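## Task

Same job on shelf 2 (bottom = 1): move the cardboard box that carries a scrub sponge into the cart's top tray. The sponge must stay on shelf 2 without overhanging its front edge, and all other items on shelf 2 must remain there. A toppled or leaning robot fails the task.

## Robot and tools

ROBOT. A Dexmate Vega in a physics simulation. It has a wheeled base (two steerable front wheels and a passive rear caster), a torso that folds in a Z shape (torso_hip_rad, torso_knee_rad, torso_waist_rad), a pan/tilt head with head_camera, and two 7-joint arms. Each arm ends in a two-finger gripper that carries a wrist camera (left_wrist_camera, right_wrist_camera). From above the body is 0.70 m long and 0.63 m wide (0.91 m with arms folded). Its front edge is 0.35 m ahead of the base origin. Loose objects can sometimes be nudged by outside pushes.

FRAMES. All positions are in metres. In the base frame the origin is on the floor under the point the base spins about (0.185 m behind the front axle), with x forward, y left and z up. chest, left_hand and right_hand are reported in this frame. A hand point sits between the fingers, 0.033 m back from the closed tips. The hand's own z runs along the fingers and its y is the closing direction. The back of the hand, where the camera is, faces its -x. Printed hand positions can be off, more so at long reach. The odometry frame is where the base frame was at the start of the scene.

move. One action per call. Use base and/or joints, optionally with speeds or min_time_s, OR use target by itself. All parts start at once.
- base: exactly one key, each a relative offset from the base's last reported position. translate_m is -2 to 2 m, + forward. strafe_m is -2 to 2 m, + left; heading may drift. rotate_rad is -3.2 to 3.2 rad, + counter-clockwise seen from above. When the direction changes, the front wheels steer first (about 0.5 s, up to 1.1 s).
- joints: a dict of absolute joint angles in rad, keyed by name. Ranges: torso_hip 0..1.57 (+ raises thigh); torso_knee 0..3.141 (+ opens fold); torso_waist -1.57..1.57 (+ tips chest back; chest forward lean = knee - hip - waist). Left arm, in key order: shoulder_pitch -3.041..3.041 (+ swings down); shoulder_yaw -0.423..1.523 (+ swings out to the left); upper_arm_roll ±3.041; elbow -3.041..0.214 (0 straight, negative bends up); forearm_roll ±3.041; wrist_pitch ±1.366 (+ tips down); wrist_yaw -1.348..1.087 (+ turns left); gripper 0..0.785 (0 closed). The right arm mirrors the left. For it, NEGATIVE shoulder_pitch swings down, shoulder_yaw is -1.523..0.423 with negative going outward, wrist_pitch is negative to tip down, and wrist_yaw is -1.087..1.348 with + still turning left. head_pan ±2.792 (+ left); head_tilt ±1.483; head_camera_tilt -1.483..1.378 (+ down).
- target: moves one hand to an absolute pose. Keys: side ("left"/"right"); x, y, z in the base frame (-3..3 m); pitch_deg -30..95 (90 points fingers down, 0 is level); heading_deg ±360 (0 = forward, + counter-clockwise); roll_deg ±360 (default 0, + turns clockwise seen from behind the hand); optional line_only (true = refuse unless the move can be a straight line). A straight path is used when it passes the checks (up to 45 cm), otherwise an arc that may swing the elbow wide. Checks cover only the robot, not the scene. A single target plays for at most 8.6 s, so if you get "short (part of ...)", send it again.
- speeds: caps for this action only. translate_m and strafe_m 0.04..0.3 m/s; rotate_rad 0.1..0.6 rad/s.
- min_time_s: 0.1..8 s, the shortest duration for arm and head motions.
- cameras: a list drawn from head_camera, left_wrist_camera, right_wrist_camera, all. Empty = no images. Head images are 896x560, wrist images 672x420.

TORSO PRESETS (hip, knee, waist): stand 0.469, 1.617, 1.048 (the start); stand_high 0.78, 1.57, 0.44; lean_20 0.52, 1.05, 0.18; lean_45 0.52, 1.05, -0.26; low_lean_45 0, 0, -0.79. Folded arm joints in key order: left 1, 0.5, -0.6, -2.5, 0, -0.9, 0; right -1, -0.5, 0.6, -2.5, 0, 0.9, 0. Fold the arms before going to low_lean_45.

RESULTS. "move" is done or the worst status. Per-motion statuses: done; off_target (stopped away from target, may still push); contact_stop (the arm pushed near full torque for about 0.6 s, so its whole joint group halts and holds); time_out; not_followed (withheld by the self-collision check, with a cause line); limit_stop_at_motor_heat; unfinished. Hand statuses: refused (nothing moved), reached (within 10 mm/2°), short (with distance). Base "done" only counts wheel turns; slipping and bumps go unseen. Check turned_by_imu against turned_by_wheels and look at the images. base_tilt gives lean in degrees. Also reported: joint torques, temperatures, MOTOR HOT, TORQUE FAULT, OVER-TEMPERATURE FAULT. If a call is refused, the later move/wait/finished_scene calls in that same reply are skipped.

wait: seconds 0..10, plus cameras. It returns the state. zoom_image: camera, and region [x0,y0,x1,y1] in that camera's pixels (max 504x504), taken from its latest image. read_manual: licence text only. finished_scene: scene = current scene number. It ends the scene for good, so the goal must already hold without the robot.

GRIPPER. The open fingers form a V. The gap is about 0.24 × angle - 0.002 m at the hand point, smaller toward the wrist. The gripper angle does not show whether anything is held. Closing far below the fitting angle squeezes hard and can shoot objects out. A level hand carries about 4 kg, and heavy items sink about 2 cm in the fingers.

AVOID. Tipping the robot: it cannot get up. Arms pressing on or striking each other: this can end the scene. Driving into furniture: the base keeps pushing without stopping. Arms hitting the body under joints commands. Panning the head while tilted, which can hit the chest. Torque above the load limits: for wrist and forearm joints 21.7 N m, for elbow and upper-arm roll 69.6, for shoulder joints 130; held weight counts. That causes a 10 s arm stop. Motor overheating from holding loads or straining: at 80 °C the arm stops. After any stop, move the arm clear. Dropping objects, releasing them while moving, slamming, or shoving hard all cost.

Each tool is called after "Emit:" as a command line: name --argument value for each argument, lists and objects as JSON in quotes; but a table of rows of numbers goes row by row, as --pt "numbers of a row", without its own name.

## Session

Emit:
move --joints '{"head_pan_rad": -1.2, "head_camera_tilt_rad": 0.25}' --cameras '["head_camera"]'

Emit:
move --joints '{"head_pan_rad": -2.4, "head_camera_tilt_rad": 0.25}' --cameras '["head_camera"]'

Emit:
move --joints '{"head_pan_rad": 2.6, "head_camera_tilt_rad": 0.25}' --cameras '["head_camera"]'

Emit:
move --joints '{"head_pan_rad": 1.2, "head_camera_tilt_rad": 0.25}' --cameras '["head_camera"]'

Scene clock: 1.47 s.
Joint torques (N m): left_arm=[7.42 0.29 0.81 -4.7 -0.05 -2.61 0.13] | right_arm=[-4.38 -0.28 0.89 -5.16 0.06 2.38 -0.14]
move: done
base_odometry: x=+0.000 y=+0.000 heading=+0.000
turned_by_wheels: +0.000
turned_by_imu: +0.000
base_tilt: forward=+0.2 right=+0.3
joint_positions: torso_hip_rad=+0.469 torso_knee_rad=+1.617 torso_waist_rad=+1.048 left_shoulder_pitch_rad=+2.207 left_shoulder_yaw_rad=-0.004 left_upper_arm_roll_rad=-0.018 left_elbow_rad=-1.107 left_forearm_roll_rad=-0.008 left_wrist_pitch_rad=-0.518 left_wrist_yaw_rad=+0.011 left_gripper_rad=+0.005 right_shoulder_pitch_rad=-2.186 right_shoulder_yaw_rad=-0.016 right_upper_arm_roll_rad=-0.019 right_elbow_rad=-1.087 right_forearm_roll_rad=-0.017 right_wrist_pitch_rad=+0.491 right_wrist_yaw_rad=+0.011 right_gripper_rad=+0.005 head_pan_rad=-1.199 head_tilt_rad=+0.000 head_camera_tilt_rad=+0.249
joint_status: all done
chest: x=-0.0111 y=+0.0000 z=+1.4155 quat_wxyz=(+0.999, +0.000, +0.050, +0.000) (m; base frame)
left_hand: x=+0.2019 y=+0.2451 z=+0.6135 quat_wxyz=(+0.430, -0.012, +0.902, +0.013) pitch_deg=+39.0 heading_deg=+2.4 roll_deg=+0.9 back=up (m; base frame)
right_hand: x=+0.2001 y=-0.2164 z=+0.6013 quat_wxyz=(+0.418, -0.022, +0.908, +0.011) pitch_deg=+40.6 heading_deg=+2.8 roll_deg=+0.1 back=up (m; base frame)
pictures: head_camera
camera_calibration:
head_camera: T_world_to_cam=[[-0.921801, -0.371426, 0.111019, -0.20817], [-0.203077, 0.218718, -0.954423, 1.44578], [0.330215, -0.902333, -0.277042, 0.398086], [0, 0, 0, 1]]

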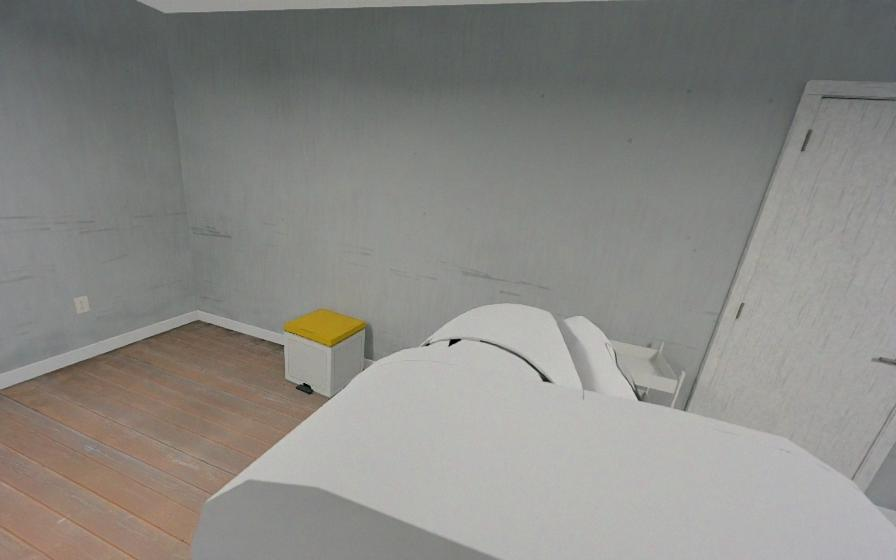

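Scene clock: 2.93 s.
Joint torques (N m): left_arm=[7.38 0.31 0.97 -4.27 -0.12 -2.93 0.08] | right_arm=[-5.3 -0.15 1.28 -4.55 0 2.52 -0.31]
move: done
base_odometry: x=+0.000 y=+0.000 heading=+0.000
turned_by_wheels: +0.000
turned_by_imu: +0.000
base_tilt: forward=+0.1 right=+0.3
joint_positions: torso_hip_rad=+0.469 torso_knee_rad=+1.617 torso_waist_rad=+1.048 left_shoulder_pitch_rad=+2.207 left_shoulder_yaw_rad=-0.004 left_upper_arm_roll_rad=-0.018 left_elbow_rad=-1.107 left_forearm_roll_rad=-0.008 left_wrist_pitch_rad=-0.518 left_wrist_yaw_rad=+0.011 left_gripper_rad=+0.005 right_shoulder_pitch_rad=-2.186 right_shoulder_yaw_rad=-0.016 right_upper_arm_roll_rad=-0.019 right_elbow_rad=-1.087 right_forearm_roll_rad=-0.017 right_wrist_pitch_rad=+0.491 right_wrist_yaw_rad=+0.011 right_gripper_rad=+0.005 head_pan_rad=-2.399 head_tilt_rad=+0.000 head_camera_tilt_rad=+0.249
joint_status: all done
chest: x=-0.0111 y=+0.0000 z=+1.4155 quat_wxyz=(+0.999, +0.000, +0.050, +0.000) (m; base frame)
left_hand: x=+0.2019 y=+0.2451 z=+0.6135 quat_wxyz=(+0.430, -0.012, +0.902, +0.013) pitch_deg=+39.0 heading_deg=+2.4 roll_deg=+0.9 back=up (m; base frame)
right_hand: x=+0.2001 y=-0.2164 z=+0.6013 quat_wxyz=(+0.418, -0.022, +0.908, +0.011) pitch_deg=+40.6 heading_deg=+2.8 roll_deg=+0.1 back=up (m; base frame)
pictures: head_camera
camera_calibration:
head_camera: T_world_to_cam=[[-0.6773, 0.730609, 0.0864623, -0.15263], [0.067441, 0.178685, -0.981592, 1.50723], [-0.732609, -0.659001, -0.170296, 0.156658], [0, 0, 0, 1]]

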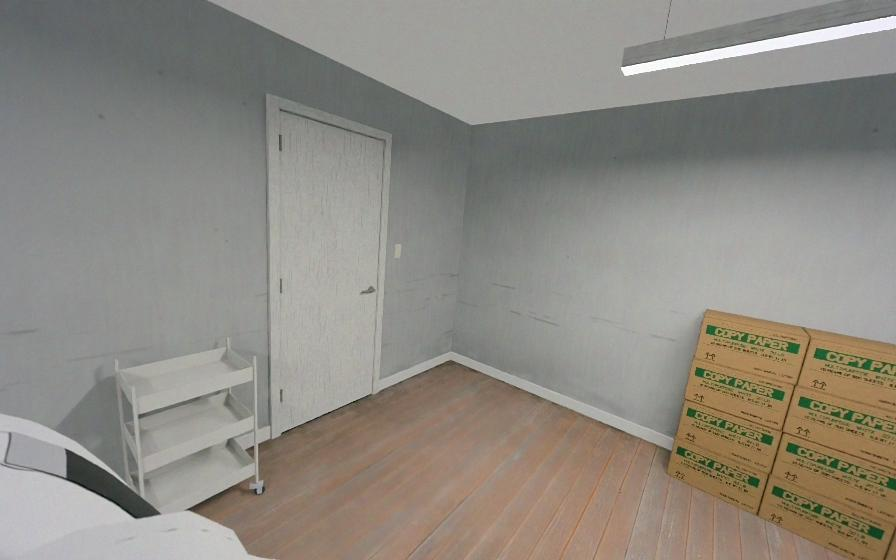

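Scene clock: 6.93 s.
Joint torques (N m): left_arm=[7.22 1.17 1.12 -4.62 -0.1 -2.85 0.06] | right_arm=[-4.59 -0.12 0.22 -4.59 -0.09 3.1 0.04]
move: done
base_odometry: x=+0.000 y=+0.000 heading=+0.000
turned_by_wheels: +0.000
turned_by_imu: +0.001
base_tilt: forward=+0.1 right=+0.3
joint_positions: torso_hip_rad=+0.469 torso_knee_rad=+1.617 torso_waist_rad=+1.048 left_shoulder_pitch_rad=+2.207 left_shoulder_yaw_rad=-0.004 left_upper_arm_roll_rad=-0.018 left_elbow_rad=-1.107 left_forearm_roll_rad=-0.008 left_wrist_pitch_rad=-0.518 left_wrist_yaw_rad=+0.011 left_gripper_rad=+0.005 right_shoulder_pitch_rad=-2.186 right_shoulder_yaw_rad=-0.016 right_upper_arm_roll_rad=-0.019 right_elbow_rad=-1.087 right_forearm_roll_rad=-0.017 right_wrist_pitch_rad=+0.491 right_wrist_yaw_rad=+0.011 right_gripper_rad=+0.005 head_pan_rad=+2.599 head_tilt_rad=+0.000 head_camera_tilt_rad=+0.249
joint_status: all done
chest: x=-0.0111 y=+0.0000 z=+1.4155 quat_wxyz=(+0.999, +0.000, +0.050, +0.000) (m; base frame)
left_hand: x=+0.2019 y=+0.2451 z=+0.6135 quat_wxyz=(+0.430, -0.012, +0.902, +0.013) pitch_deg=+39.0 heading_deg=+2.4 roll_deg=+0.9 back=up (m; base frame)
right_hand: x=+0.2001 y=-0.2164 z=+0.6013 quat_wxyz=(+0.418, -0.022, +0.908, +0.011) pitch_deg=+40.6 heading_deg=+2.8 roll_deg=+0.1 back=up (m; base frame)
pictures: head_camera
camera_calibration:
head_camera: T_world_to_cam=[[0.507446, 0.86107, -0.0325291, 0.116493], [0.120038, -0.108023, -0.986875, 1.51917], [-0.853282, 0.496881, -0.158177, 0.129248], [0, 0, 0, 1]]

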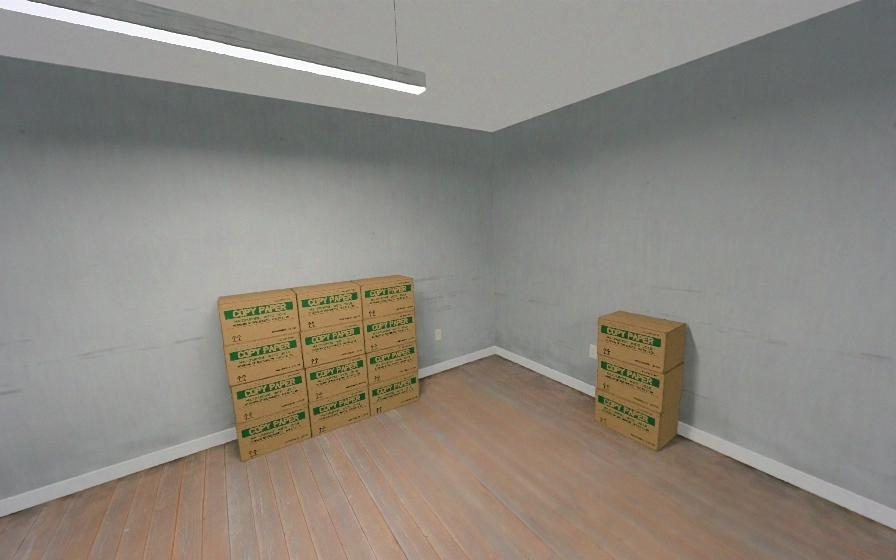

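Scene clock: 8.53 s.
Joint torques (N m): left_arm=[7.6 0.83 1.26 -3.61 -0.12 -3.29 0] | right_arm=[-4.76 -0.68 0.54 -5.73 -0.13 3.46 -0.36]
move: done
base_odometry: x=+0.000 y=+0.000 heading=+0.000
turned_by_wheels: +0.000
turned_by_imu: +0.000
base_tilt: forward=+0.1 right=+0.3
joint_positions: torso_hip_rad=+0.469 torso_knee_rad=+1.617 torso_waist_rad=+1.048 left_shoulder_pitch_rad=+2.207 left_shoulder_yaw_rad=-0.004 left_upper_arm_roll_rad=-0.018 left_elbow_rad=-1.107 left_forearm_roll_rad=-0.008 left_wrist_pitch_rad=-0.518 left_wrist_yaw_rad=+0.011 left_gripper_rad=+0.005 right_shoulder_pitch_rad=-2.186 right_shoulder_yaw_rad=-0.016 right_upper_arm_roll_rad=-0.019 right_elbow_rad=-1.087 right_forearm_roll_rad=-0.017 right_wrist_pitch_rad=+0.491 right_wrist_yaw_rad=+0.011 right_gripper_rad=+0.005 head_pan_rad=+1.201 head_tilt_rad=+0.000 head_camera_tilt_rad=+0.249
joint_status: all done
chest: x=-0.0111 y=+0.0000 z=+1.4155 quat_wxyz=(+0.999, +0.000, +0.050, +0.000) (m; base frame)
left_hand: x=+0.2019 y=+0.2451 z=+0.6135 quat_wxyz=(+0.430, -0.012, +0.902, +0.013) pitch_deg=+39.0 heading_deg=+2.4 roll_deg=+0.9 back=up (m; base frame)
right_hand: x=+0.2001 y=-0.2164 z=+0.6013 quat_wxyz=(+0.418, -0.022, +0.908, +0.011) pitch_deg=+40.6 heading_deg=+2.8 roll_deg=+0.1 back=up (m; base frame)
pictures: head_camera
camera_calibration:
head_camera: T_world_to_cam=[[0.932543, -0.353135, -0.0752246, 0.213057], [-0.165654, -0.233341, -0.958181, 1.45428], [0.320814, 0.906006, -0.276099, 0.395952], [0, 0, 0, 1]]

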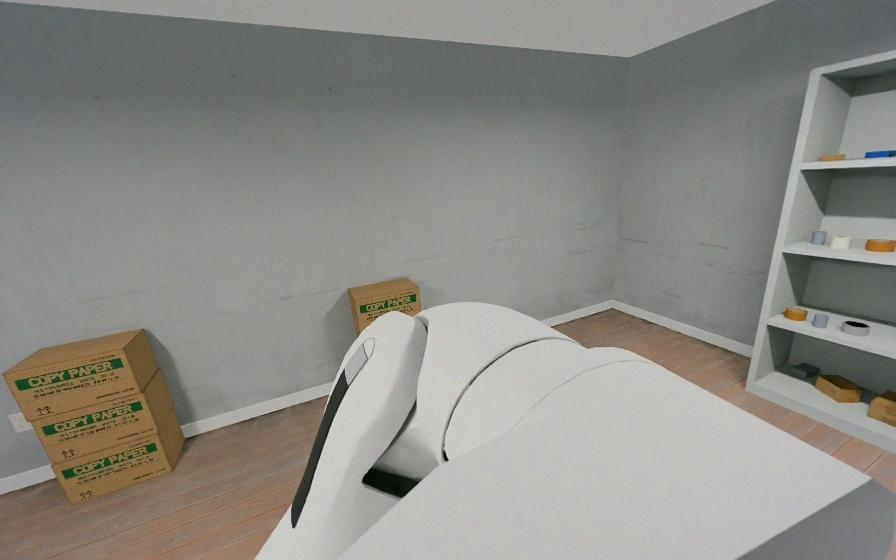

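Emit:
move --joints '{"head_pan_rad": 0.15, "head_camera_tilt_rad": 0.3}' --cameras '["head_camera"]'

Emit:
zoom_image --camera "head_camera" --region '[250, 180, 650, 430]'

Scene clock: 10.10 s.
Joint torques (N m): left_arm=[7.53 0.62 1.31 -4.23 -0.08 -2.63 -0.13] | right_arm=[-5.54 0 0.12 -4.2 -0.05 2.57 -0.12]
move: done
base_odometry: x=+0.000 y=+0.000 heading=+0.000
turned_by_wheels: +0.000
turned_by_imu: +0.000
base_tilt: forward=+0.1 right=+0.3
joint_positions: torso_hip_rad=+0.469 torso_knee_rad=+1.617 torso_waist_rad=+1.048 left_shoulder_pitch_rad=+2.207 left_shoulder_yaw_rad=-0.004 left_upper_arm_roll_rad=-0.018 left_elbow_rad=-1.107 left_forearm_roll_rad=-0.008 left_wrist_pitch_rad=-0.518 left_wrist_yaw_rad=+0.011 left_gripper_rad=+0.005 right_shoulder_pitch_rad=-2.186 right_shoulder_yaw_rad=-0.016 right_upper_arm_roll_rad=-0.019 right_elbow_rad=-1.087 right_forearm_roll_rad=-0.017 right_wrist_pitch_rad=+0.491 right_wrist_yaw_rad=+0.011 right_gripper_rad=+0.005 head_pan_rad=+0.151 head_tilt_rad=+0.000 head_camera_tilt_rad=+0.299
joint_status: all done
chest: x=-0.0111 y=+0.0000 z=+1.4155 quat_wxyz=(+0.999, +0.000, +0.050, +0.000) (m; base frame)
left_hand: x=+0.2019 y=+0.2451 z=+0.6135 quat_wxyz=(+0.430, -0.012, +0.902, +0.013) pitch_deg=+39.0 heading_deg=+2.4 roll_deg=+0.9 back=up (m; base frame)
right_hand: x=+0.2001 y=-0.2164 z=+0.6013 quat_wxyz=(+0.418, -0.022, +0.908, +0.011) pitch_deg=+40.6 heading_deg=+2.8 roll_deg=+0.1 back=up (m; base frame)
pictures: head_camera
camera_calibration:
head_camera: T_world_to_cam=[[0.160986, -0.986955, 0.00178637, 0.0385061], [-0.378568, -0.0634209, -0.923398, 1.38605], [0.911466, 0.147977, -0.38384, 0.601903], [0, 0, 0, 1]]

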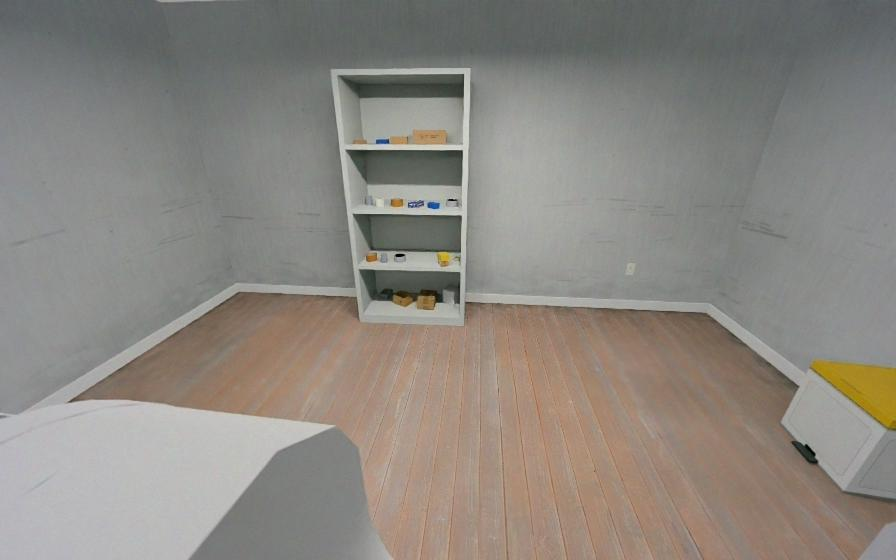

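Scaled by 1.260 from the camera's 896x560 image, which has a finer 960x600 frame.

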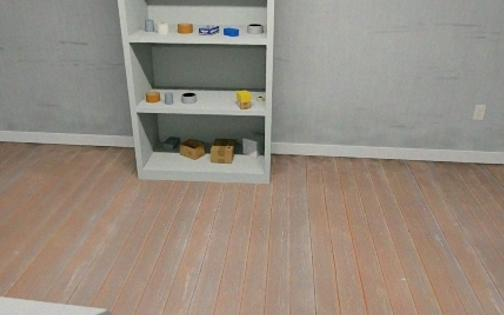

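Emit:
zoom_image --camera "head_camera" --region '[340, 230, 480, 330]'

Scaled by 3.600 from the camera's 896x560 image, which has a finer 960x600 frame.

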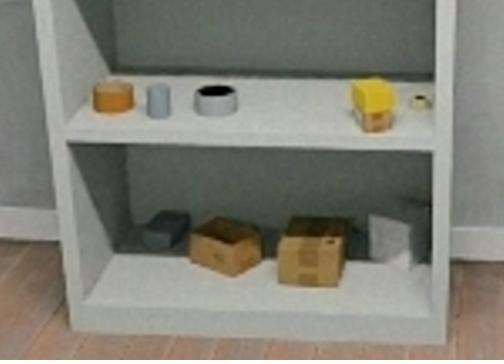

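Emit:
move --base '{"rotate_rad": 0.09}' --joints '{"head_pan_rad": 0.0, "head_camera_tilt_rad": 0.35, "left_elbow_rad": -1.5}' --cameras '[]'

Emit:
move --base '{"strafe_m": 0.42}' --joints '{"left_elbow_rad": -2.2, "left_shoulder_yaw_rad": 0.15}' --cameras '[]'

Emit:
move --base '{"translate_m": 1.25}' --joints '{"right_shoulder_pitch_rad": -1.659, "right_shoulder_yaw_rad": -1.028, "right_upper_arm_roll_rad": -0.462, "right_elbow_rad": -2.423, "right_forearm_roll_rad": 1.018, "right_wrist_pitch_rad": -0.23, "right_wrist_yaw_rad": -0.96, "right_gripper_rad": 0.45}' --min_time_s 4.6 --cameras '["head_camera", "right_wrist_camera"]'

Emit:
zoom_image --camera "head_camera" --region '[250, 250, 650, 500]'

Scene clock: 18.30 s.
Joint torques (N m): left_arm=[4.15 0.42 0.71 -8.37 -0.17 -3.48 0.02] | right_arm=[-3.9 -0.42 0.18 -2.89 -0.06 3.16 -0.17]
move: done
base_odometry: x=+0.000 y=+0.000 heading=+0.090
turned_by_wheels: +0.090
turned_by_imu: +0.088
base_tilt: forward=+0.2 right=+0.3
base_status: done
joint_positions: torso_hip_rad=+0.469 torso_knee_rad=+1.617 torso_waist_rad=+1.048 left_shoulder_pitch_rad=+2.207 left_shoulder_yaw_rad=-0.004 left_upper_arm_roll_rad=-0.018 left_elbow_rad=-1.494 left_forearm_roll_rad=-0.008 left_wrist_pitch_rad=-0.518 left_wrist_yaw_rad=+0.011 left_gripper_rad=+0.005 right_shoulder_pitch_rad=-2.186 right_shoulder_yaw_rad=-0.016 right_upper_arm_roll_rad=-0.019 right_elbow_rad=-1.087 right_forearm_roll_rad=-0.017 right_wrist_pitch_rad=+0.491 right_wrist_yaw_rad=+0.011 right_gripper_rad=+0.005 head_pan_rad=+0.001 head_tilt_rad=+0.000 head_camera_tilt_rad=+0.349
joint_status: all done
chest: x=-0.0111 y=+0.0000 z=+1.4155 quat_wxyz=(+0.999, +0.000, +0.050, +0.000) (m; base frame)
left_hand: x=+0.3718 y=+0.2463 z=+0.7957 quat_wxyz=(+0.596, -0.011, +0.803, +0.012) pitch_deg=+16.8 heading_deg=+2.0 roll_deg=+0.4 back=up (m; base frame)
right_hand: x=+0.2001 y=-0.2164 z=+0.6013 quat_wxyz=(+0.418, -0.022, +0.908, +0.011) pitch_deg=+40.6 heading_deg=+2.8 roll_deg=+0.1 back=up (m; base frame)
pictures: none

Scene clock: 22.33 s.
Joint torques (N m): left_arm=[0.12 4.93 -0.07 -10.87 -0.2 -3.21 0.18] | right_arm=[-5.87 -0.6 0.66 -5.81 0.17 2.77 -0.19]
move: done
base_odometry: x=-0.037 y=+0.418 heading=+0.092
turned_by_wheels: +0.003
turned_by_imu: +0.004
base_tilt: forward=+0.1 right=+0.3
base_status: done
joint_positions: torso_hip_rad=+0.469 torso_knee_rad=+1.617 torso_waist_rad=+1.048 left_shoulder_pitch_rad=+2.207 left_shoulder_yaw_rad=+0.149 left_upper_arm_roll_rad=-0.018 left_elbow_rad=-2.194 left_forearm_roll_rad=-0.008 left_wrist_pitch_rad=-0.518 left_wrist_yaw_rad=+0.011 left_gripper_rad=+0.005 right_shoulder_pitch_rad=-2.186 right_shoulder_yaw_rad=-0.016 right_upper_arm_roll_rad=-0.019 right_elbow_rad=-1.087 right_forearm_roll_rad=-0.017 right_wrist_pitch_rad=+0.491 right_wrist_yaw_rad=+0.011 right_gripper_rad=+0.005 head_pan_rad=+0.001 head_tilt_rad=+0.000 head_camera_tilt_rad=+0.349
joint_status: all done
chest: x=-0.0111 y=+0.0000 z=+1.4155 quat_wxyz=(+0.999, +0.000, +0.050, +0.000) (m; base frame)
left_hand: x=+0.4631 y=+0.2101 z=+1.2302 quat_wxyz=(+0.834, +0.067, +0.548, -0.001) pitch_deg=-23.0 heading_deg=-7.0 roll_deg=+6.9 back=up (m; base frame)
right_hand: x=+0.2001 y=-0.2164 z=+0.6013 quat_wxyz=(+0.418, -0.022, +0.908, +0.011) pitch_deg=+40.6 heading_deg=+2.8 roll_deg=+0.1 back=up (m; base frame)
pictures: none

Scene clock: 28.90 s.
Joint torques (N m): left_arm=[1.19 3.85 -0.23 -10.45 -0.17 -3.62 0.18] | right_arm=[14.91 -6.13 4.21 -10.5 -1.41 1.71 -0.2]
move: done
base_odometry: x=+1.208 y=+0.530 heading=+0.091
turned_by_wheels: -0.001
turned_by_imu: -0.007
base_tilt: forward=+0.1 right=+0.4
base_status: done
joint_positions: torso_hip_rad=+0.469 torso_knee_rad=+1.617 torso_waist_rad=+1.048 left_shoulder_pitch_rad=+2.207 left_shoulder_yaw_rad=+0.150 left_upper_arm_roll_rad=-0.018 left_elbow_rad=-2.200 left_forearm_roll_rad=-0.008 left_wrist_pitch_rad=-0.518 left_wrist_yaw_rad=+0.011 left_gripper_rad=+0.005 right_shoulder_pitch_rad=-1.660 right_shoulder_yaw_rad=-1.026 right_upper_arm_roll_rad=-0.461 right_elbow_rad=-2.420 right_forearm_roll_rad=+1.016 right_wrist_pitch_rad=-0.229 right_wrist_yaw_rad=-0.958 right_gripper_rad=+0.450 head_pan_rad=+0.001 head_tilt_rad=+0.000 head_camera_tilt_rad=+0.349
joint_status: all done
chest: x=-0.0110 y=+0.0000 z=+1.4155 quat_wxyz=(+0.999, +0.000, +0.050, +0.000) (m; base frame)
left_hand: x=+0.4627 y=+0.2094 z=+1.2336 quat_wxyz=(+0.835, +0.067, +0.546, -0.002) pitch_deg=-23.3 heading_deg=-7.2 roll_deg=+6.9 back=up (m; base frame)
right_hand: x=+0.5512 y=-0.2019 z=+1.0480 quat_wxyz=(+0.574, +0.002, +0.819, +0.000) pitch_deg=+20.0 heading_deg=-0.2 roll_deg=+0.1 back=up (m; base frame)
pictures: head_camera, right_wrist_camera
camera_calibration:
head_camera: T_world_to_cam=[[0.0132095, -0.999783, 0.0160993, 0.00571979], [-0.430665, -0.0202194, -0.902286, 1.35076], [0.902415, 0.00498535, -0.430838, 0.670718], [0, 0, 0, 1]]
right_wrist_camera: T_world_to_cam=[[-0.0449185, -0.998541, 0.0299752, -0.216174], [-0.481025, -0.00467893, -0.876694, 1.23443], [0.875555, -0.0537986, -0.480113, 0.164716], [0, 0, 0, 1]]

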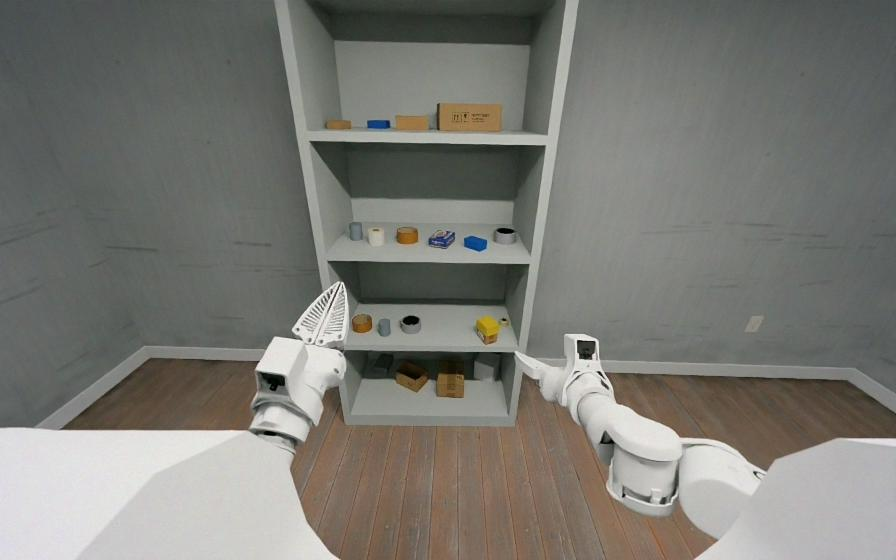

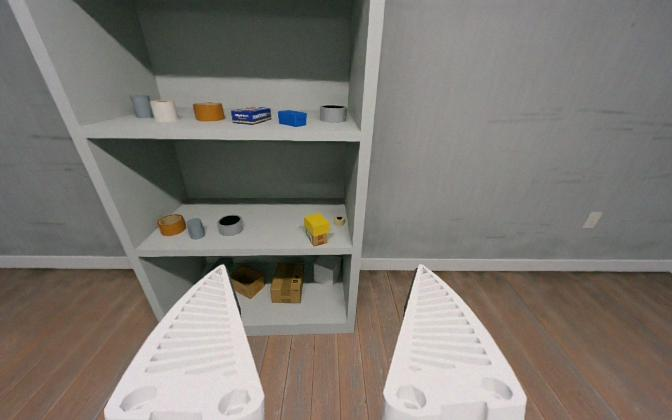

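Scaled by 1.260 from the camera's 896x560 image, which has a finer 960x600 frame.

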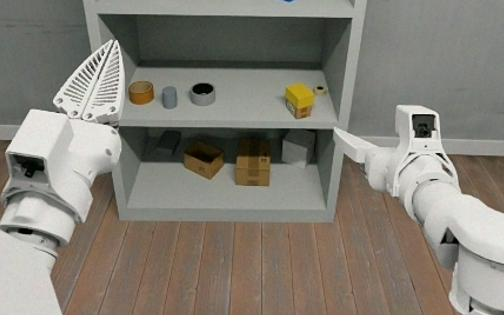

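Emit:
zoom_image --camera "head_camera" --region '[380, 290, 540, 380]'

Emit:
zoom_image --camera "right_wrist_camera" --region '[240, 190, 400, 290]'

Scaled by 3.150 from the camera's 896x560 image, which has a finer 960x600 frame.

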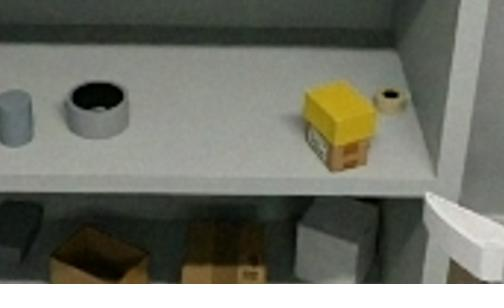

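Scaled by 3.150 from the camera's 672x420 image, which has a finer 960x600 frame.

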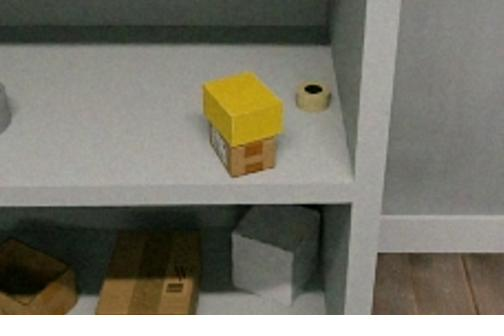

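Emit:
move --base '{"translate_m": 0.66}' --joints '{"torso_hip_rad": 0.0, "torso_knee_rad": 0.6, "torso_waist_rad": 0.0, "head_camera_tilt_rad": 0.25}' --cameras '["head_camera", "right_wrist_camera"]'

Emit:
zoom_image --camera "head_camera" --region '[300, 150, 700, 400]'

Scene clock: 38.13 s.
Joint torques (N m): left_arm=[8.7 3.26 0.52 -9.61 -0.18 -3.92 -0.02] | right_arm=[7.2 -3.92 2.41 -9.36 -0.82 2.46 -0.47]
move: done
base_odometry: x=+1.865 y=+0.589 heading=+0.091
turned_by_wheels: -0.001
turned_by_imu: -0.002
base_tilt: forward=+0.2 right=+0.2
base_status: done
joint_positions: torso_hip_rad=+0.001 torso_knee_rad=+0.600 torso_waist_rad=+0.000 left_shoulder_pitch_rad=+2.207 left_shoulder_yaw_rad=+0.150 left_upper_arm_roll_rad=-0.018 left_elbow_rad=-2.200 left_forearm_roll_rad=-0.008 left_wrist_pitch_rad=-0.518 left_wrist_yaw_rad=+0.011 left_gripper_rad=+0.005 right_shoulder_pitch_rad=-1.659 right_shoulder_yaw_rad=-1.028 right_upper_arm_roll_rad=-0.462 right_elbow_rad=-2.423 right_forearm_roll_rad=+1.018 right_wrist_pitch_rad=-0.230 right_wrist_yaw_rad=-0.960 right_gripper_rad=+0.450 head_pan_rad=+0.001 head_tilt_rad=+0.000 head_camera_tilt_rad=+0.251
joint_status: all done
chest: x=+0.0820 y=+0.0000 z=+1.0967 quat_wxyz=(+0.955, +0.000, +0.295, +0.000) (m; base frame)
left_hand: x=+0.4109 y=+0.2094 z=+0.7104 quat_wxyz=(+0.674, +0.065, +0.735, -0.018) pitch_deg=+5.1 heading_deg=-6.6 roll_deg=+3.5 back=up (m; base frame)
right_hand: x=+0.3996 y=-0.2015 z=+0.5054 quat_wxyz=(+0.354, +0.001, +0.935, -0.001) pitch_deg=+48.6 heading_deg=-0.2 roll_deg=+0.0 back=up (m; base frame)
pictures: head_camera, right_wrist_camera
camera_calibration:
head_camera: T_world_to_cam=[[0.0183441, -0.999785, 0.00967132, 0.0160573], [-0.748185, -0.020143, -0.663184, 0.875659], [0.663236, 0.00492961, -0.748394, 0.813782], [0, 0, 0, 1]]
right_wrist_camera: T_world_to_cam=[[-0.0236925, -0.998561, 0.0481073, -0.223892], [-0.842311, -0.00597993, -0.538958, 0.659261], [0.53847, -0.0532906, -0.840958, 0.354161], [0, 0, 0, 1]]

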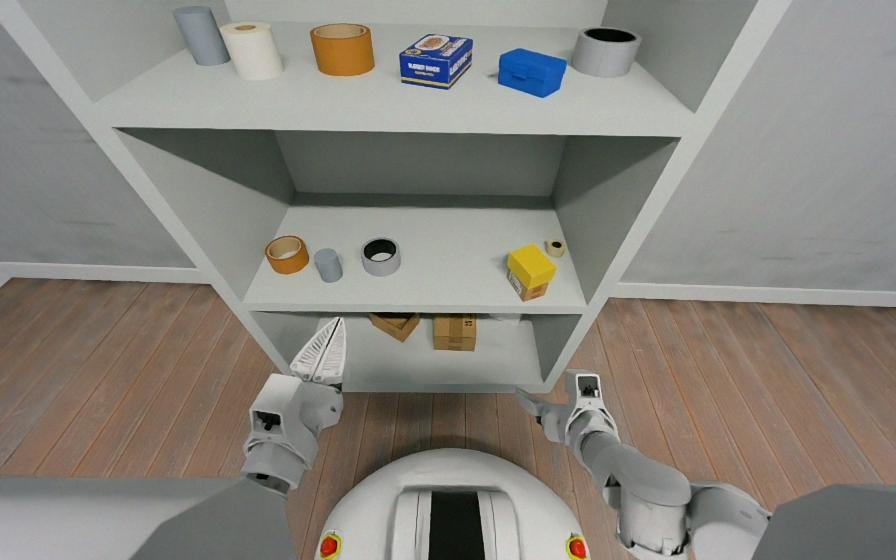

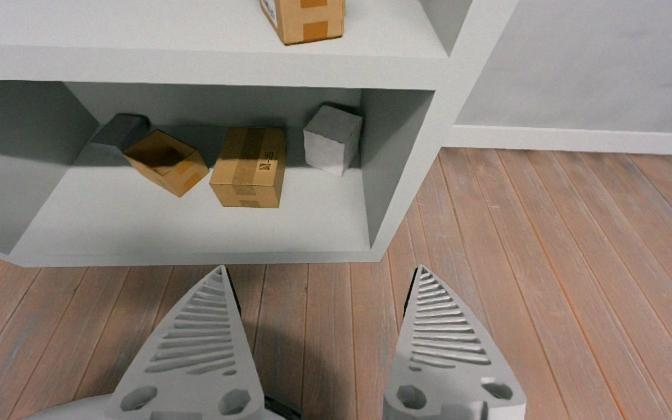

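Scaled by 1.260 from the camera's 896x560 image, which has a finer 960x600 frame.

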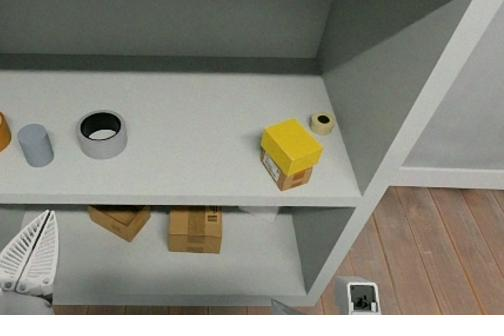

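Emit:
zoom_image --camera "head_camera" --region '[490, 220, 590, 320]'

Scaled by 5.040 from the camera's 896x560 image, which has a finer 960x600 frame.

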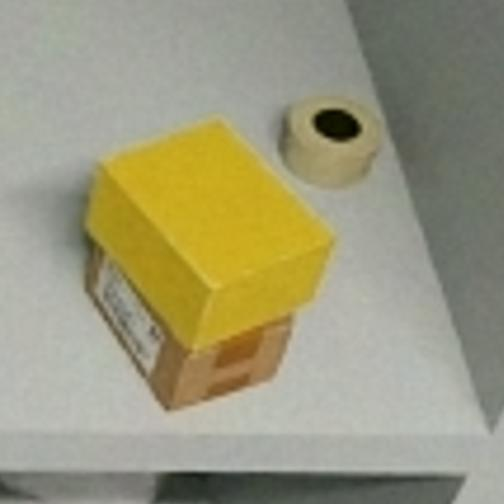

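Emit:
move --target '{"side": "right", "x": 0.626, "y": -0.204, "z": 0.668, "pitch_deg": 45, "heading_deg": 27}' --cameras '["head_camera", "right_wrist_camera"]'

Scene clock: 45.00 s.
Joint torques (N m): left_arm=[8.9 3.24 0.26 -9.13 -0.11 -3.03 0.3] | right_arm=[15.88 -4.53 5.87 -1.51 -0.23 0.99 0.14]
move: done
base_odometry: x=+1.865 y=+0.589 heading=+0.091
turned_by_wheels: +0.000
turned_by_imu: +0.002
base_tilt: forward=+0.1 right=+0.3
joint_positions: torso_hip_rad=+0.001 torso_knee_rad=+0.600 torso_waist_rad=+0.000 left_shoulder_pitch_rad=+2.207 left_shoulder_yaw_rad=+0.150 left_upper_arm_roll_rad=-0.018 left_elbow_rad=-2.200 left_forearm_roll_rad=-0.008 left_wrist_pitch_rad=-0.518 left_wrist_yaw_rad=+0.011 left_gripper_rad=+0.005 right_shoulder_pitch_rad=-0.953 right_shoulder_yaw_rad=-1.320 right_upper_arm_roll_rad=-0.247 right_elbow_rad=-2.225 right_forearm_roll_rad=+1.447 right_wrist_pitch_rad=-0.739 right_wrist_yaw_rad=-0.303 right_gripper_rad=+0.450 head_pan_rad=+0.001 head_tilt_rad=+0.000 head_camera_tilt_rad=+0.251
chest: x=+0.0821 y=+0.0000 z=+1.0967 quat_wxyz=(+0.955, +0.000, +0.295, +0.000) (m; base frame)
left_hand: x=+0.4109 y=+0.2094 z=+0.7104 quat_wxyz=(+0.674, +0.065, +0.735, -0.018) pitch_deg=+5.1 heading_deg=-6.6 roll_deg=+3.5 back=up (m; base frame)
right_hand: x=+0.6248 y=-0.2039 z=+0.6667 quat_wxyz=(+0.372, -0.215, +0.899, +0.089) pitch_deg=+45.0 heading_deg=+26.9 roll_deg=+0.0 back=up (m; base frame)
right_hand_status: reached (straight line, planned for 3.1 s): 2 mm and 0.1 deg off.
pictures: head_camera, right_wrist_camera
camera_calibration:
head_camera: T_world_to_cam=[[0.0183443, -0.999785, 0.00967089, 0.0160575], [-0.748203, -0.020143, -0.663164, 0.875644], [0.663216, 0.00492949, -0.748412, 0.813789], [0, 0, 0, 1]]
right_wrist_camera: T_world_to_cam=[[0.430491, -0.901394, 0.04654, -0.49171], [-0.71627, -0.372544, -0.590058, 0.816476], [0.549213, 0.220679, -0.806018, 0.394248], [0, 0, 0, 1]]

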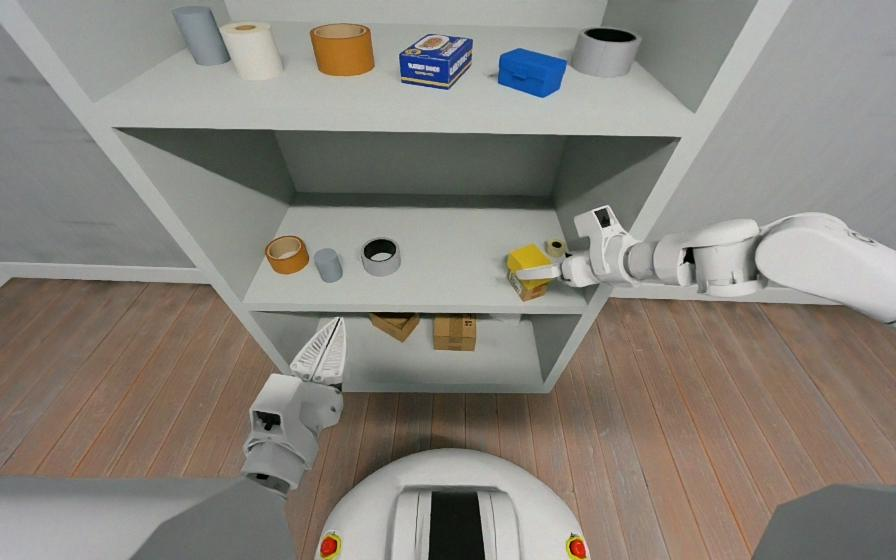

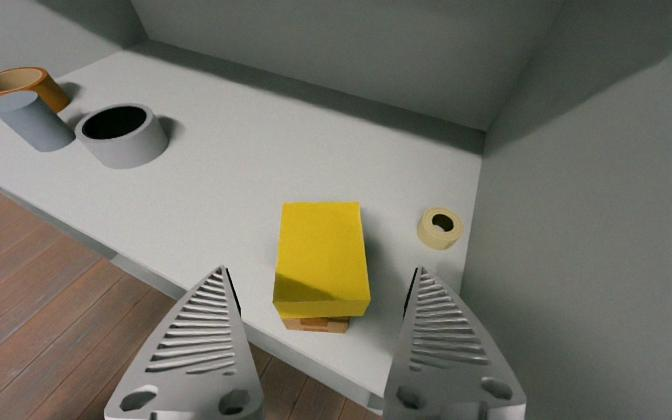

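Emit:
move --target '{"side": "right", "x": 0.673, "y": -0.178, "z": 0.615, "pitch_deg": 45, "heading_deg": 27, "line_only": true}' --cameras '["right_wrist_camera"]'

Emit:
move --joints '{"right_gripper_rad": 0.25}' --cameras '["head_camera", "right_wrist_camera"]'

Scene clock: 50.47 s.
Joint torques (N m): left_arm=[9.4 3.58 0.4 -8.67 -0.07 -3.15 0.19] | right_arm=[21.4 -4.01 5.4 -3.37 -0.32 2.37 0.35]
move: done
base_odometry: x=+1.865 y=+0.589 heading=+0.091
turned_by_wheels: +0.000
turned_by_imu: +0.001
base_tilt: forward=+0.2 right=+0.3
joint_positions: torso_hip_rad=+0.001 torso_knee_rad=+0.600 torso_waist_rad=+0.000 left_shoulder_pitch_rad=+2.207 left_shoulder_yaw_rad=+0.150 left_upper_arm_roll_rad=-0.018 left_elbow_rad=-2.200 left_forearm_roll_rad=-0.008 left_wrist_pitch_rad=-0.518 left_wrist_yaw_rad=+0.011 left_gripper_rad=+0.005 right_shoulder_pitch_rad=-0.722 right_shoulder_yaw_rad=-1.071 right_upper_arm_roll_rad=-0.509 right_elbow_rad=-2.031 right_forearm_roll_rad=+1.216 right_wrist_pitch_rad=-0.799 right_wrist_yaw_rad=-0.248 right_gripper_rad=+0.450 head_pan_rad=+0.001 head_tilt_rad=+0.000 head_camera_tilt_rad=+0.251
chest: x=+0.0821 y=+0.0000 z=+1.0967 quat_wxyz=(+0.955, +0.000, +0.295, +0.000) (m; base frame)
left_hand: x=+0.4109 y=+0.2094 z=+0.7104 quat_wxyz=(+0.674, +0.065, +0.735, -0.018) pitch_deg=+5.1 heading_deg=-6.6 roll_deg=+3.5 back=up (m; base frame)
right_hand: x=+0.6718 y=-0.1792 z=+0.6159 quat_wxyz=(+0.372, -0.215, +0.898, +0.089) pitch_deg=+45.0 heading_deg=+27.0 roll_deg=+0.0 back=up (m; base frame)
right_hand_status: reached (straight line, planned for 1.2 s): 2 mm and 0.1 deg off.
pictures: right_wrist_camera
camera_calibration:
right_wrist_camera: T_world_to_cam=[[0.431352, -0.901003, 0.0461368, -0.487532], [-0.715728, -0.372889, -0.590498, 0.829243], [0.549244, 0.221691, -0.805719, 0.322009], [0, 0, 0, 1]]

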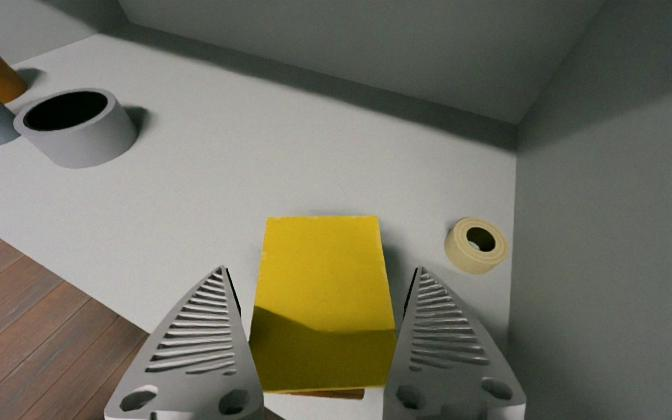

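Scene clock: 51.17 s.
Joint torques (N m): left_arm=[9.43 2.65 0.4 -10.1 -0.17 -3.64 0.26] | right_arm=[18.38 -4.6 5.47 -3.89 -0.13 2.43 0.17]
move: done
base_odometry: x=+1.865 y=+0.589 heading=+0.091
turned_by_wheels: +0.000
turned_by_imu: +0.000
base_tilt: forward=+0.2 right=+0.3
joint_positions: torso_hip_rad=+0.001 torso_knee_rad=+0.600 torso_waist_rad=+0.000 left_shoulder_pitch_rad=+2.207 left_shoulder_yaw_rad=+0.150 left_upper_arm_roll_rad=-0.018 left_elbow_rad=-2.200 left_forearm_roll_rad=-0.008 left_wrist_pitch_rad=-0.518 left_wrist_yaw_rad=+0.011 left_gripper_rad=+0.005 right_shoulder_pitch_rad=-0.719 right_shoulder_yaw_rad=-1.067 right_upper_arm_roll_rad=-0.513 right_elbow_rad=-2.027 right_forearm_roll_rad=+1.212 right_wrist_pitch_rad=-0.800 right_wrist_yaw_rad=-0.247 right_gripper_rad=+0.250 head_pan_rad=+0.001 head_tilt_rad=+0.000 head_camera_tilt_rad=+0.251
joint_status: all done
chest: x=+0.0821 y=+0.0000 z=+1.0967 quat_wxyz=(+0.955, +0.000, +0.295, +0.000) (m; base frame)
left_hand: x=+0.4109 y=+0.2094 z=+0.7104 quat_wxyz=(+0.674, +0.065, +0.735, -0.018) pitch_deg=+5.1 heading_deg=-6.6 roll_deg=+3.5 back=up (m; base frame)
right_hand: x=+0.6725 y=-0.1784 z=+0.6151 quat_wxyz=(+0.372, -0.216, +0.898, +0.089) pitch_deg=+45.0 heading_deg=+27.0 roll_deg=+0.0 back=up (m; base frame)
pictures: head_camera, right_wrist_camera
camera_calibration:
head_camera: T_world_to_cam=[[0.0183444, -0.999785, 0.00967068, 0.0160577], [-0.748212, -0.020143, -0.663154, 0.875637], [0.663206, 0.00492942, -0.748421, 0.813793], [0, 0, 0, 1]]
right_wrist_camera: T_world_to_cam=[[0.432037, -0.900659, 0.0464548, -0.487656], [-0.7155, -0.373664, -0.590284, 0.829105], [0.549003, 0.221786, -0.805858, 0.321013], [0, 0, 0, 1]]

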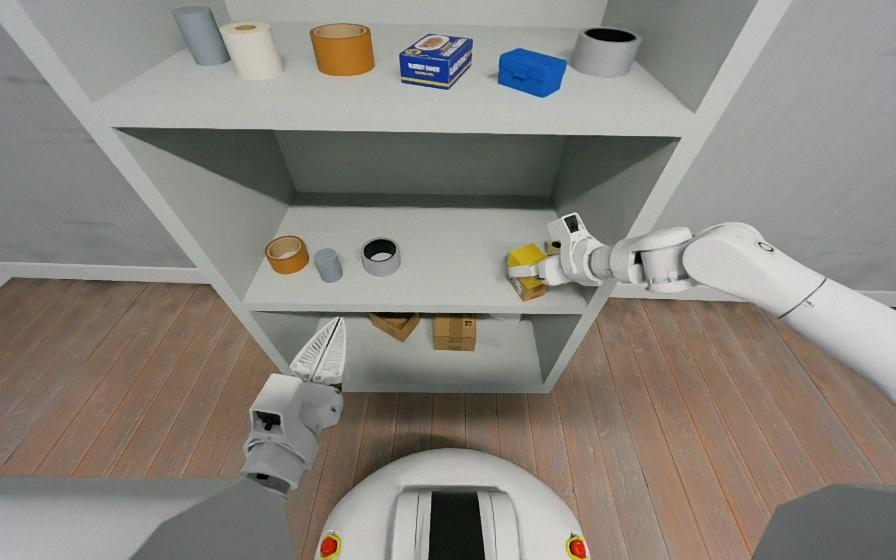

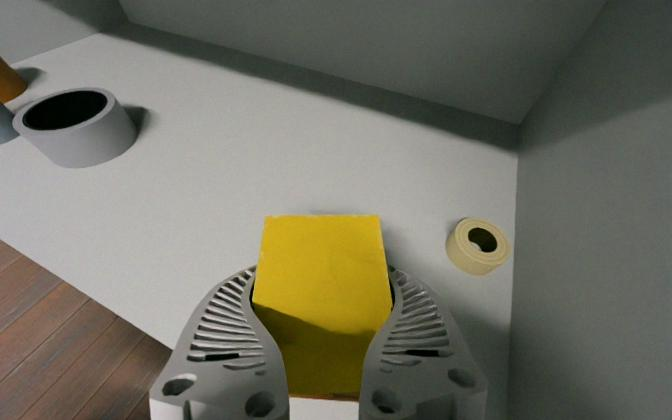

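Emit:
move --target '{"side": "right", "x": 0.675, "y": -0.175, "z": 0.672, "pitch_deg": 45, "heading_deg": 27, "line_only": true}' --cameras '["right_wrist_camera"]'

Emit:
move --target '{"side": "right", "x": 0.728, "y": 0.015, "z": 0.66, "pitch_deg": 45, "heading_deg": 27, "line_only": true}' --cameras '["right_wrist_camera", "head_camera"]'

Scene clock: 54.07 s.
Joint torques (N m): left_arm=[8.08 4.07 0.48 -9.16 -0.13 -3.06 0.31] | right_arm=[19.5 -6.27 10.8 -7.12 -0.05 2.27 -0.17]
move: done
base_odometry: x=+1.865 y=+0.589 heading=+0.091
turned_by_wheels: +0.000
turned_by_imu: +0.001
base_tilt: forward=+0.2 right=+0.3
joint_positions: torso_hip_rad=+0.001 torso_knee_rad=+0.600 torso_waist_rad=+0.000 left_shoulder_pitch_rad=+2.207 left_shoulder_yaw_rad=+0.150 left_upper_arm_roll_rad=-0.018 left_elbow_rad=-2.200 left_forearm_roll_rad=-0.008 left_wrist_pitch_rad=-0.518 left_wrist_yaw_rad=+0.011 left_gripper_rad=+0.005 right_shoulder_pitch_rad=-0.663 right_shoulder_yaw_rad=-1.088 right_upper_arm_roll_rad=-0.430 right_elbow_rad=-2.098 right_forearm_roll_rad=+1.366 right_wrist_pitch_rad=-0.922 right_wrist_yaw_rad=-0.329 right_gripper_rad=+0.250 head_pan_rad=+0.001 head_tilt_rad=+0.000 head_camera_tilt_rad=+0.251
chest: x=+0.0821 y=+0.0000 z=+1.0967 quat_wxyz=(+0.955, +0.000, +0.295, +0.000) (m; base frame)
left_hand: x=+0.4109 y=+0.2094 z=+0.7104 quat_wxyz=(+0.674, +0.065, +0.735, -0.018) pitch_deg=+5.1 heading_deg=-6.6 roll_deg=+3.5 back=up (m; base frame)
right_hand: x=+0.6747 y=-0.1752 z=+0.6694 quat_wxyz=(+0.372, -0.215, +0.899, +0.089) pitch_deg=+45.1 heading_deg=+27.0 roll_deg=+0.1 back=up (m; base frame)
right_hand_status: reached (straight line, planned for 0.8 s): 3 mm and 0.1 deg off.
pictures: right_wrist_camera
camera_calibration:
right_wrist_camera: T_world_to_cam=[[0.43188, -0.90077, 0.0457514, -0.487698], [-0.716181, -0.373328, -0.589671, 0.864009], [0.548238, 0.221901, -0.806347, 0.363754], [0, 0, 0, 1]]

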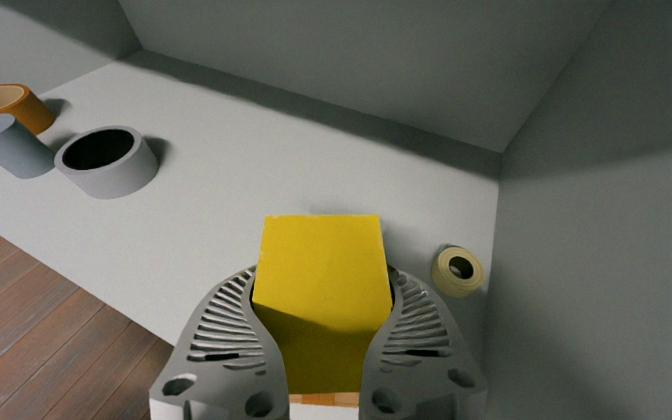

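Scene clock: 57.83 s.
Joint torques (N m): left_arm=[9.25 3.6 0.32 -9.5 -0.15 -3.68 0.17] | right_arm=[24.44 2.68 4.29 -5.63 -0.19 2.69 -0.28]
move: done
base_odometry: x=+1.865 y=+0.589 heading=+0.091
turned_by_wheels: +0.000
turned_by_imu: +0.001
base_tilt: forward=+0.1 right=+0.2
joint_positions: torso_hip_rad=+0.001 torso_knee_rad=+0.600 torso_waist_rad=+0.000 left_shoulder_pitch_rad=+2.207 left_shoulder_yaw_rad=+0.150 left_upper_arm_roll_rad=-0.018 left_elbow_rad=-2.200 left_forearm_roll_rad=-0.008 left_wrist_pitch_rad=-0.518 left_wrist_yaw_rad=+0.011 left_gripper_rad=+0.005 right_shoulder_pitch_rad=-0.352 right_shoulder_yaw_rad=-0.493 right_upper_arm_roll_rad=-0.744 right_elbow_rad=-1.809 right_forearm_roll_rad=+1.299 right_wrist_pitch_rad=-1.036 right_wrist_yaw_rad=-0.692 right_gripper_rad=+0.250 head_pan_rad=+0.001 head_tilt_rad=+0.000 head_camera_tilt_rad=+0.251
chest: x=+0.0821 y=+0.0000 z=+1.0967 quat_wxyz=(+0.955, +0.000, +0.295, +0.000) (m; base frame)
left_hand: x=+0.4109 y=+0.2094 z=+0.7104 quat_wxyz=(+0.674, +0.065, +0.735, -0.018) pitch_deg=+5.1 heading_deg=-6.6 roll_deg=+3.5 back=up (m; base frame)
right_hand: x=+0.7275 y=+0.0129 z=+0.6596 quat_wxyz=(+0.372, -0.215, +0.899, +0.090) pitch_deg=+45.0 heading_deg=+27.0 roll_deg=+0.1 back=up (m; base frame)
right_hand_status: reached (straight line, planned for 2.2 s): 2 mm and 0.1 deg off.
pictures: head_camera, right_wrist_camera
camera_calibration:
head_camera: T_world_to_cam=[[0.0183444, -0.999785, 0.00967054, 0.0160578], [-0.748218, -0.020143, -0.663147, 0.875632], [0.663199, 0.00492939, -0.748427, 0.813796], [0, 0, 0, 1]]
right_wrist_camera: T_world_to_cam=[[0.431728, -0.900854, 0.0455385, -0.340369], [-0.715937, -0.372943, -0.59021, 0.966418], [0.548676, 0.222208, -0.805964, 0.284584], [0, 0, 0, 1]]

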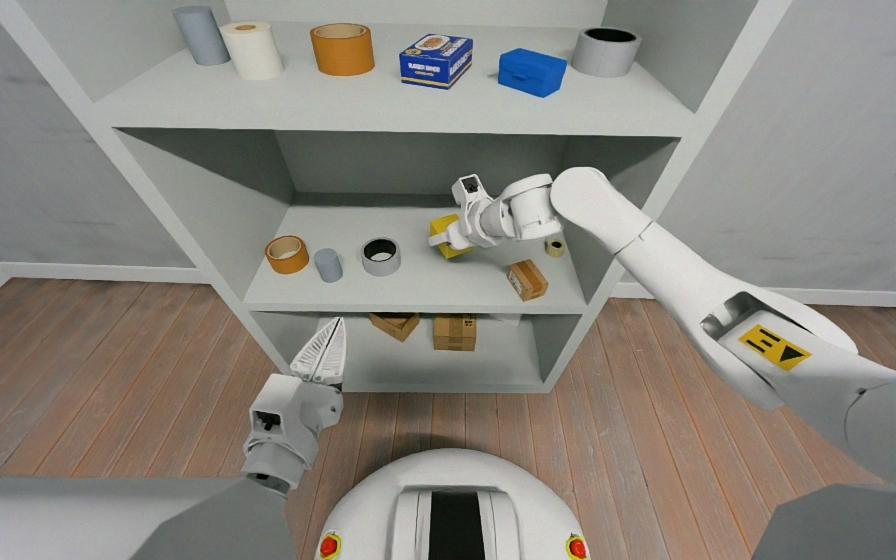

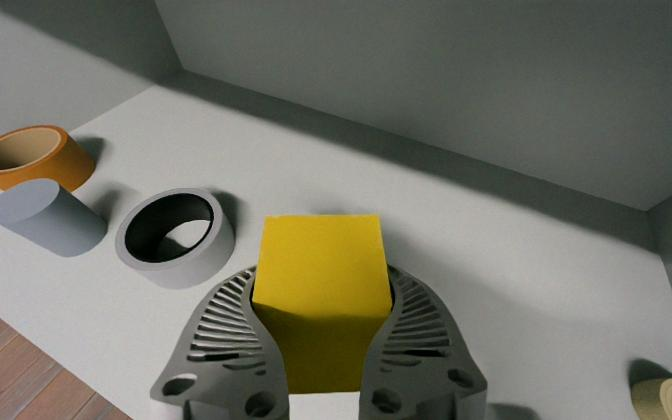

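Emit:
move --target '{"side": "right", "x": 0.728, "y": 0.015, "z": 0.575, "pitch_deg": 45, "heading_deg": 27, "line_only": true}' --cameras '[]'

Emit:
move --target '{"side": "right", "x": 0.728, "y": 0.015, "z": 0.565, "pitch_deg": 45, "heading_deg": 27, "line_only": true}' --cameras '["right_wrist_camera"]'

Scene clock: 60.70 s.
Joint torques (N m): left_arm=[9.38 2.31 0.4 -9.12 -0.05 -3.3 0.16] | right_arm=[11.14 0.92 5.01 -6.11 -0.3 3.28 0.16]
move: done
base_odometry: x=+1.865 y=+0.589 heading=+0.091
turned_by_wheels: +0.000
turned_by_imu: +0.001
base_tilt: forward=+0.2 right=+0.3
joint_positions: torso_hip_rad=+0.001 torso_knee_rad=+0.600 torso_waist_rad=+0.000 left_shoulder_pitch_rad=+2.207 left_shoulder_yaw_rad=+0.150 left_upper_arm_roll_rad=-0.018 left_elbow_rad=-2.200 left_forearm_roll_rad=-0.008 left_wrist_pitch_rad=-0.518 left_wrist_yaw_rad=+0.011 left_gripper_rad=+0.005 right_shoulder_pitch_rad=-0.401 right_shoulder_yaw_rad=-0.493 right_upper_arm_roll_rad=-0.874 right_elbow_rad=-1.667 right_forearm_roll_rad=+1.096 right_wrist_pitch_rad=-0.837 right_wrist_yaw_rad=-0.513 right_gripper_rad=+0.250 head_pan_rad=+0.001 head_tilt_rad=+0.000 head_camera_tilt_rad=+0.251
chest: x=+0.0821 y=+0.0000 z=+1.0967 quat_wxyz=(+0.955, +0.000, +0.295, +0.000) (m; base frame)
left_hand: x=+0.4109 y=+0.2094 z=+0.7104 quat_wxyz=(+0.674, +0.065, +0.735, -0.018) pitch_deg=+5.1 heading_deg=-6.6 roll_deg=+3.5 back=up (m; base frame)
right_hand: x=+0.7282 y=+0.0148 z=+0.5772 quat_wxyz=(+0.372, -0.215, +0.899, +0.089) pitch_deg=+45.0 heading_deg=+27.0 roll_deg=+0.0 back=up (m; base frame)
right_hand_status: reached (straight line, planned for 1.0 s): 2 mm and 0.1 deg off.
pictures: none

Scene clock: 61.80 s.
Joint torques (N m): left_arm=[8.69 3.64 0.26 -8.89 -0.16 -3.24 0.08] | right_arm=[3.8 1.83 0.52 1.98 -0.05 0.82 0.58]
move: done
base_odometry: x=+1.865 y=+0.589 heading=+0.091
turned_by_wheels: +0.000
turned_by_imu: +0.000
base_tilt: forward=+0.1 right=+0.3
joint_positions: torso_hip_rad=+0.001 torso_knee_rad=+0.600 torso_waist_rad=+0.000 left_shoulder_pitch_rad=+2.207 left_shoulder_yaw_rad=+0.150 left_upper_arm_roll_rad=-0.018 left_elbow_rad=-2.200 left_forearm_roll_rad=-0.008 left_wrist_pitch_rad=-0.518 left_wrist_yaw_rad=+0.011 left_gripper_rad=+0.005 right_shoulder_pitch_rad=-0.406 right_shoulder_yaw_rad=-0.490 right_upper_arm_roll_rad=-0.888 right_elbow_rad=-1.644 right_forearm_roll_rad=+1.075 right_wrist_pitch_rad=-0.811 right_wrist_yaw_rad=-0.493 right_gripper_rad=+0.250 head_pan_rad=+0.001 head_tilt_rad=+0.000 head_camera_tilt_rad=+0.251
chest: x=+0.0818 y=+0.0000 z=+1.0967 quat_wxyz=(+0.956, +0.000, +0.295, +0.000) (m; base frame)
left_hand: x=+0.4108 y=+0.2094 z=+0.7106 quat_wxyz=(+0.675, +0.065, +0.735, -0.018) pitch_deg=+5.1 heading_deg=-6.6 roll_deg=+3.5 back=up (m; base frame)
right_hand: x=+0.7285 y=+0.0150 z=+0.5683 quat_wxyz=(+0.373, -0.215, +0.898, +0.089) pitch_deg=+44.9 heading_deg=+27.0 roll_deg=+0.0 back=up (m; base frame)
right_hand_status: reached (straight line, planned for 0.4 s): 3 mm and 0.1 deg off.
pictures: right_wrist_camera
camera_calibration:
right_wrist_camera: T_world_to_cam=[[0.431675, -0.900827, 0.0465518, -0.335275], [-0.714464, -0.372962, -0.591981, 0.91401], [0.550634, 0.222284, -0.804607, 0.207772], [0, 0, 0, 1]]

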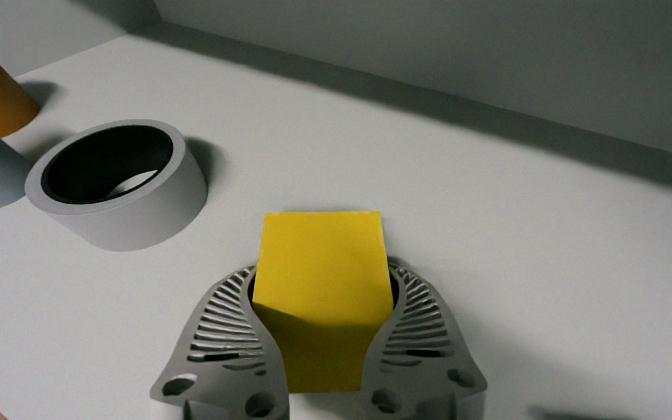

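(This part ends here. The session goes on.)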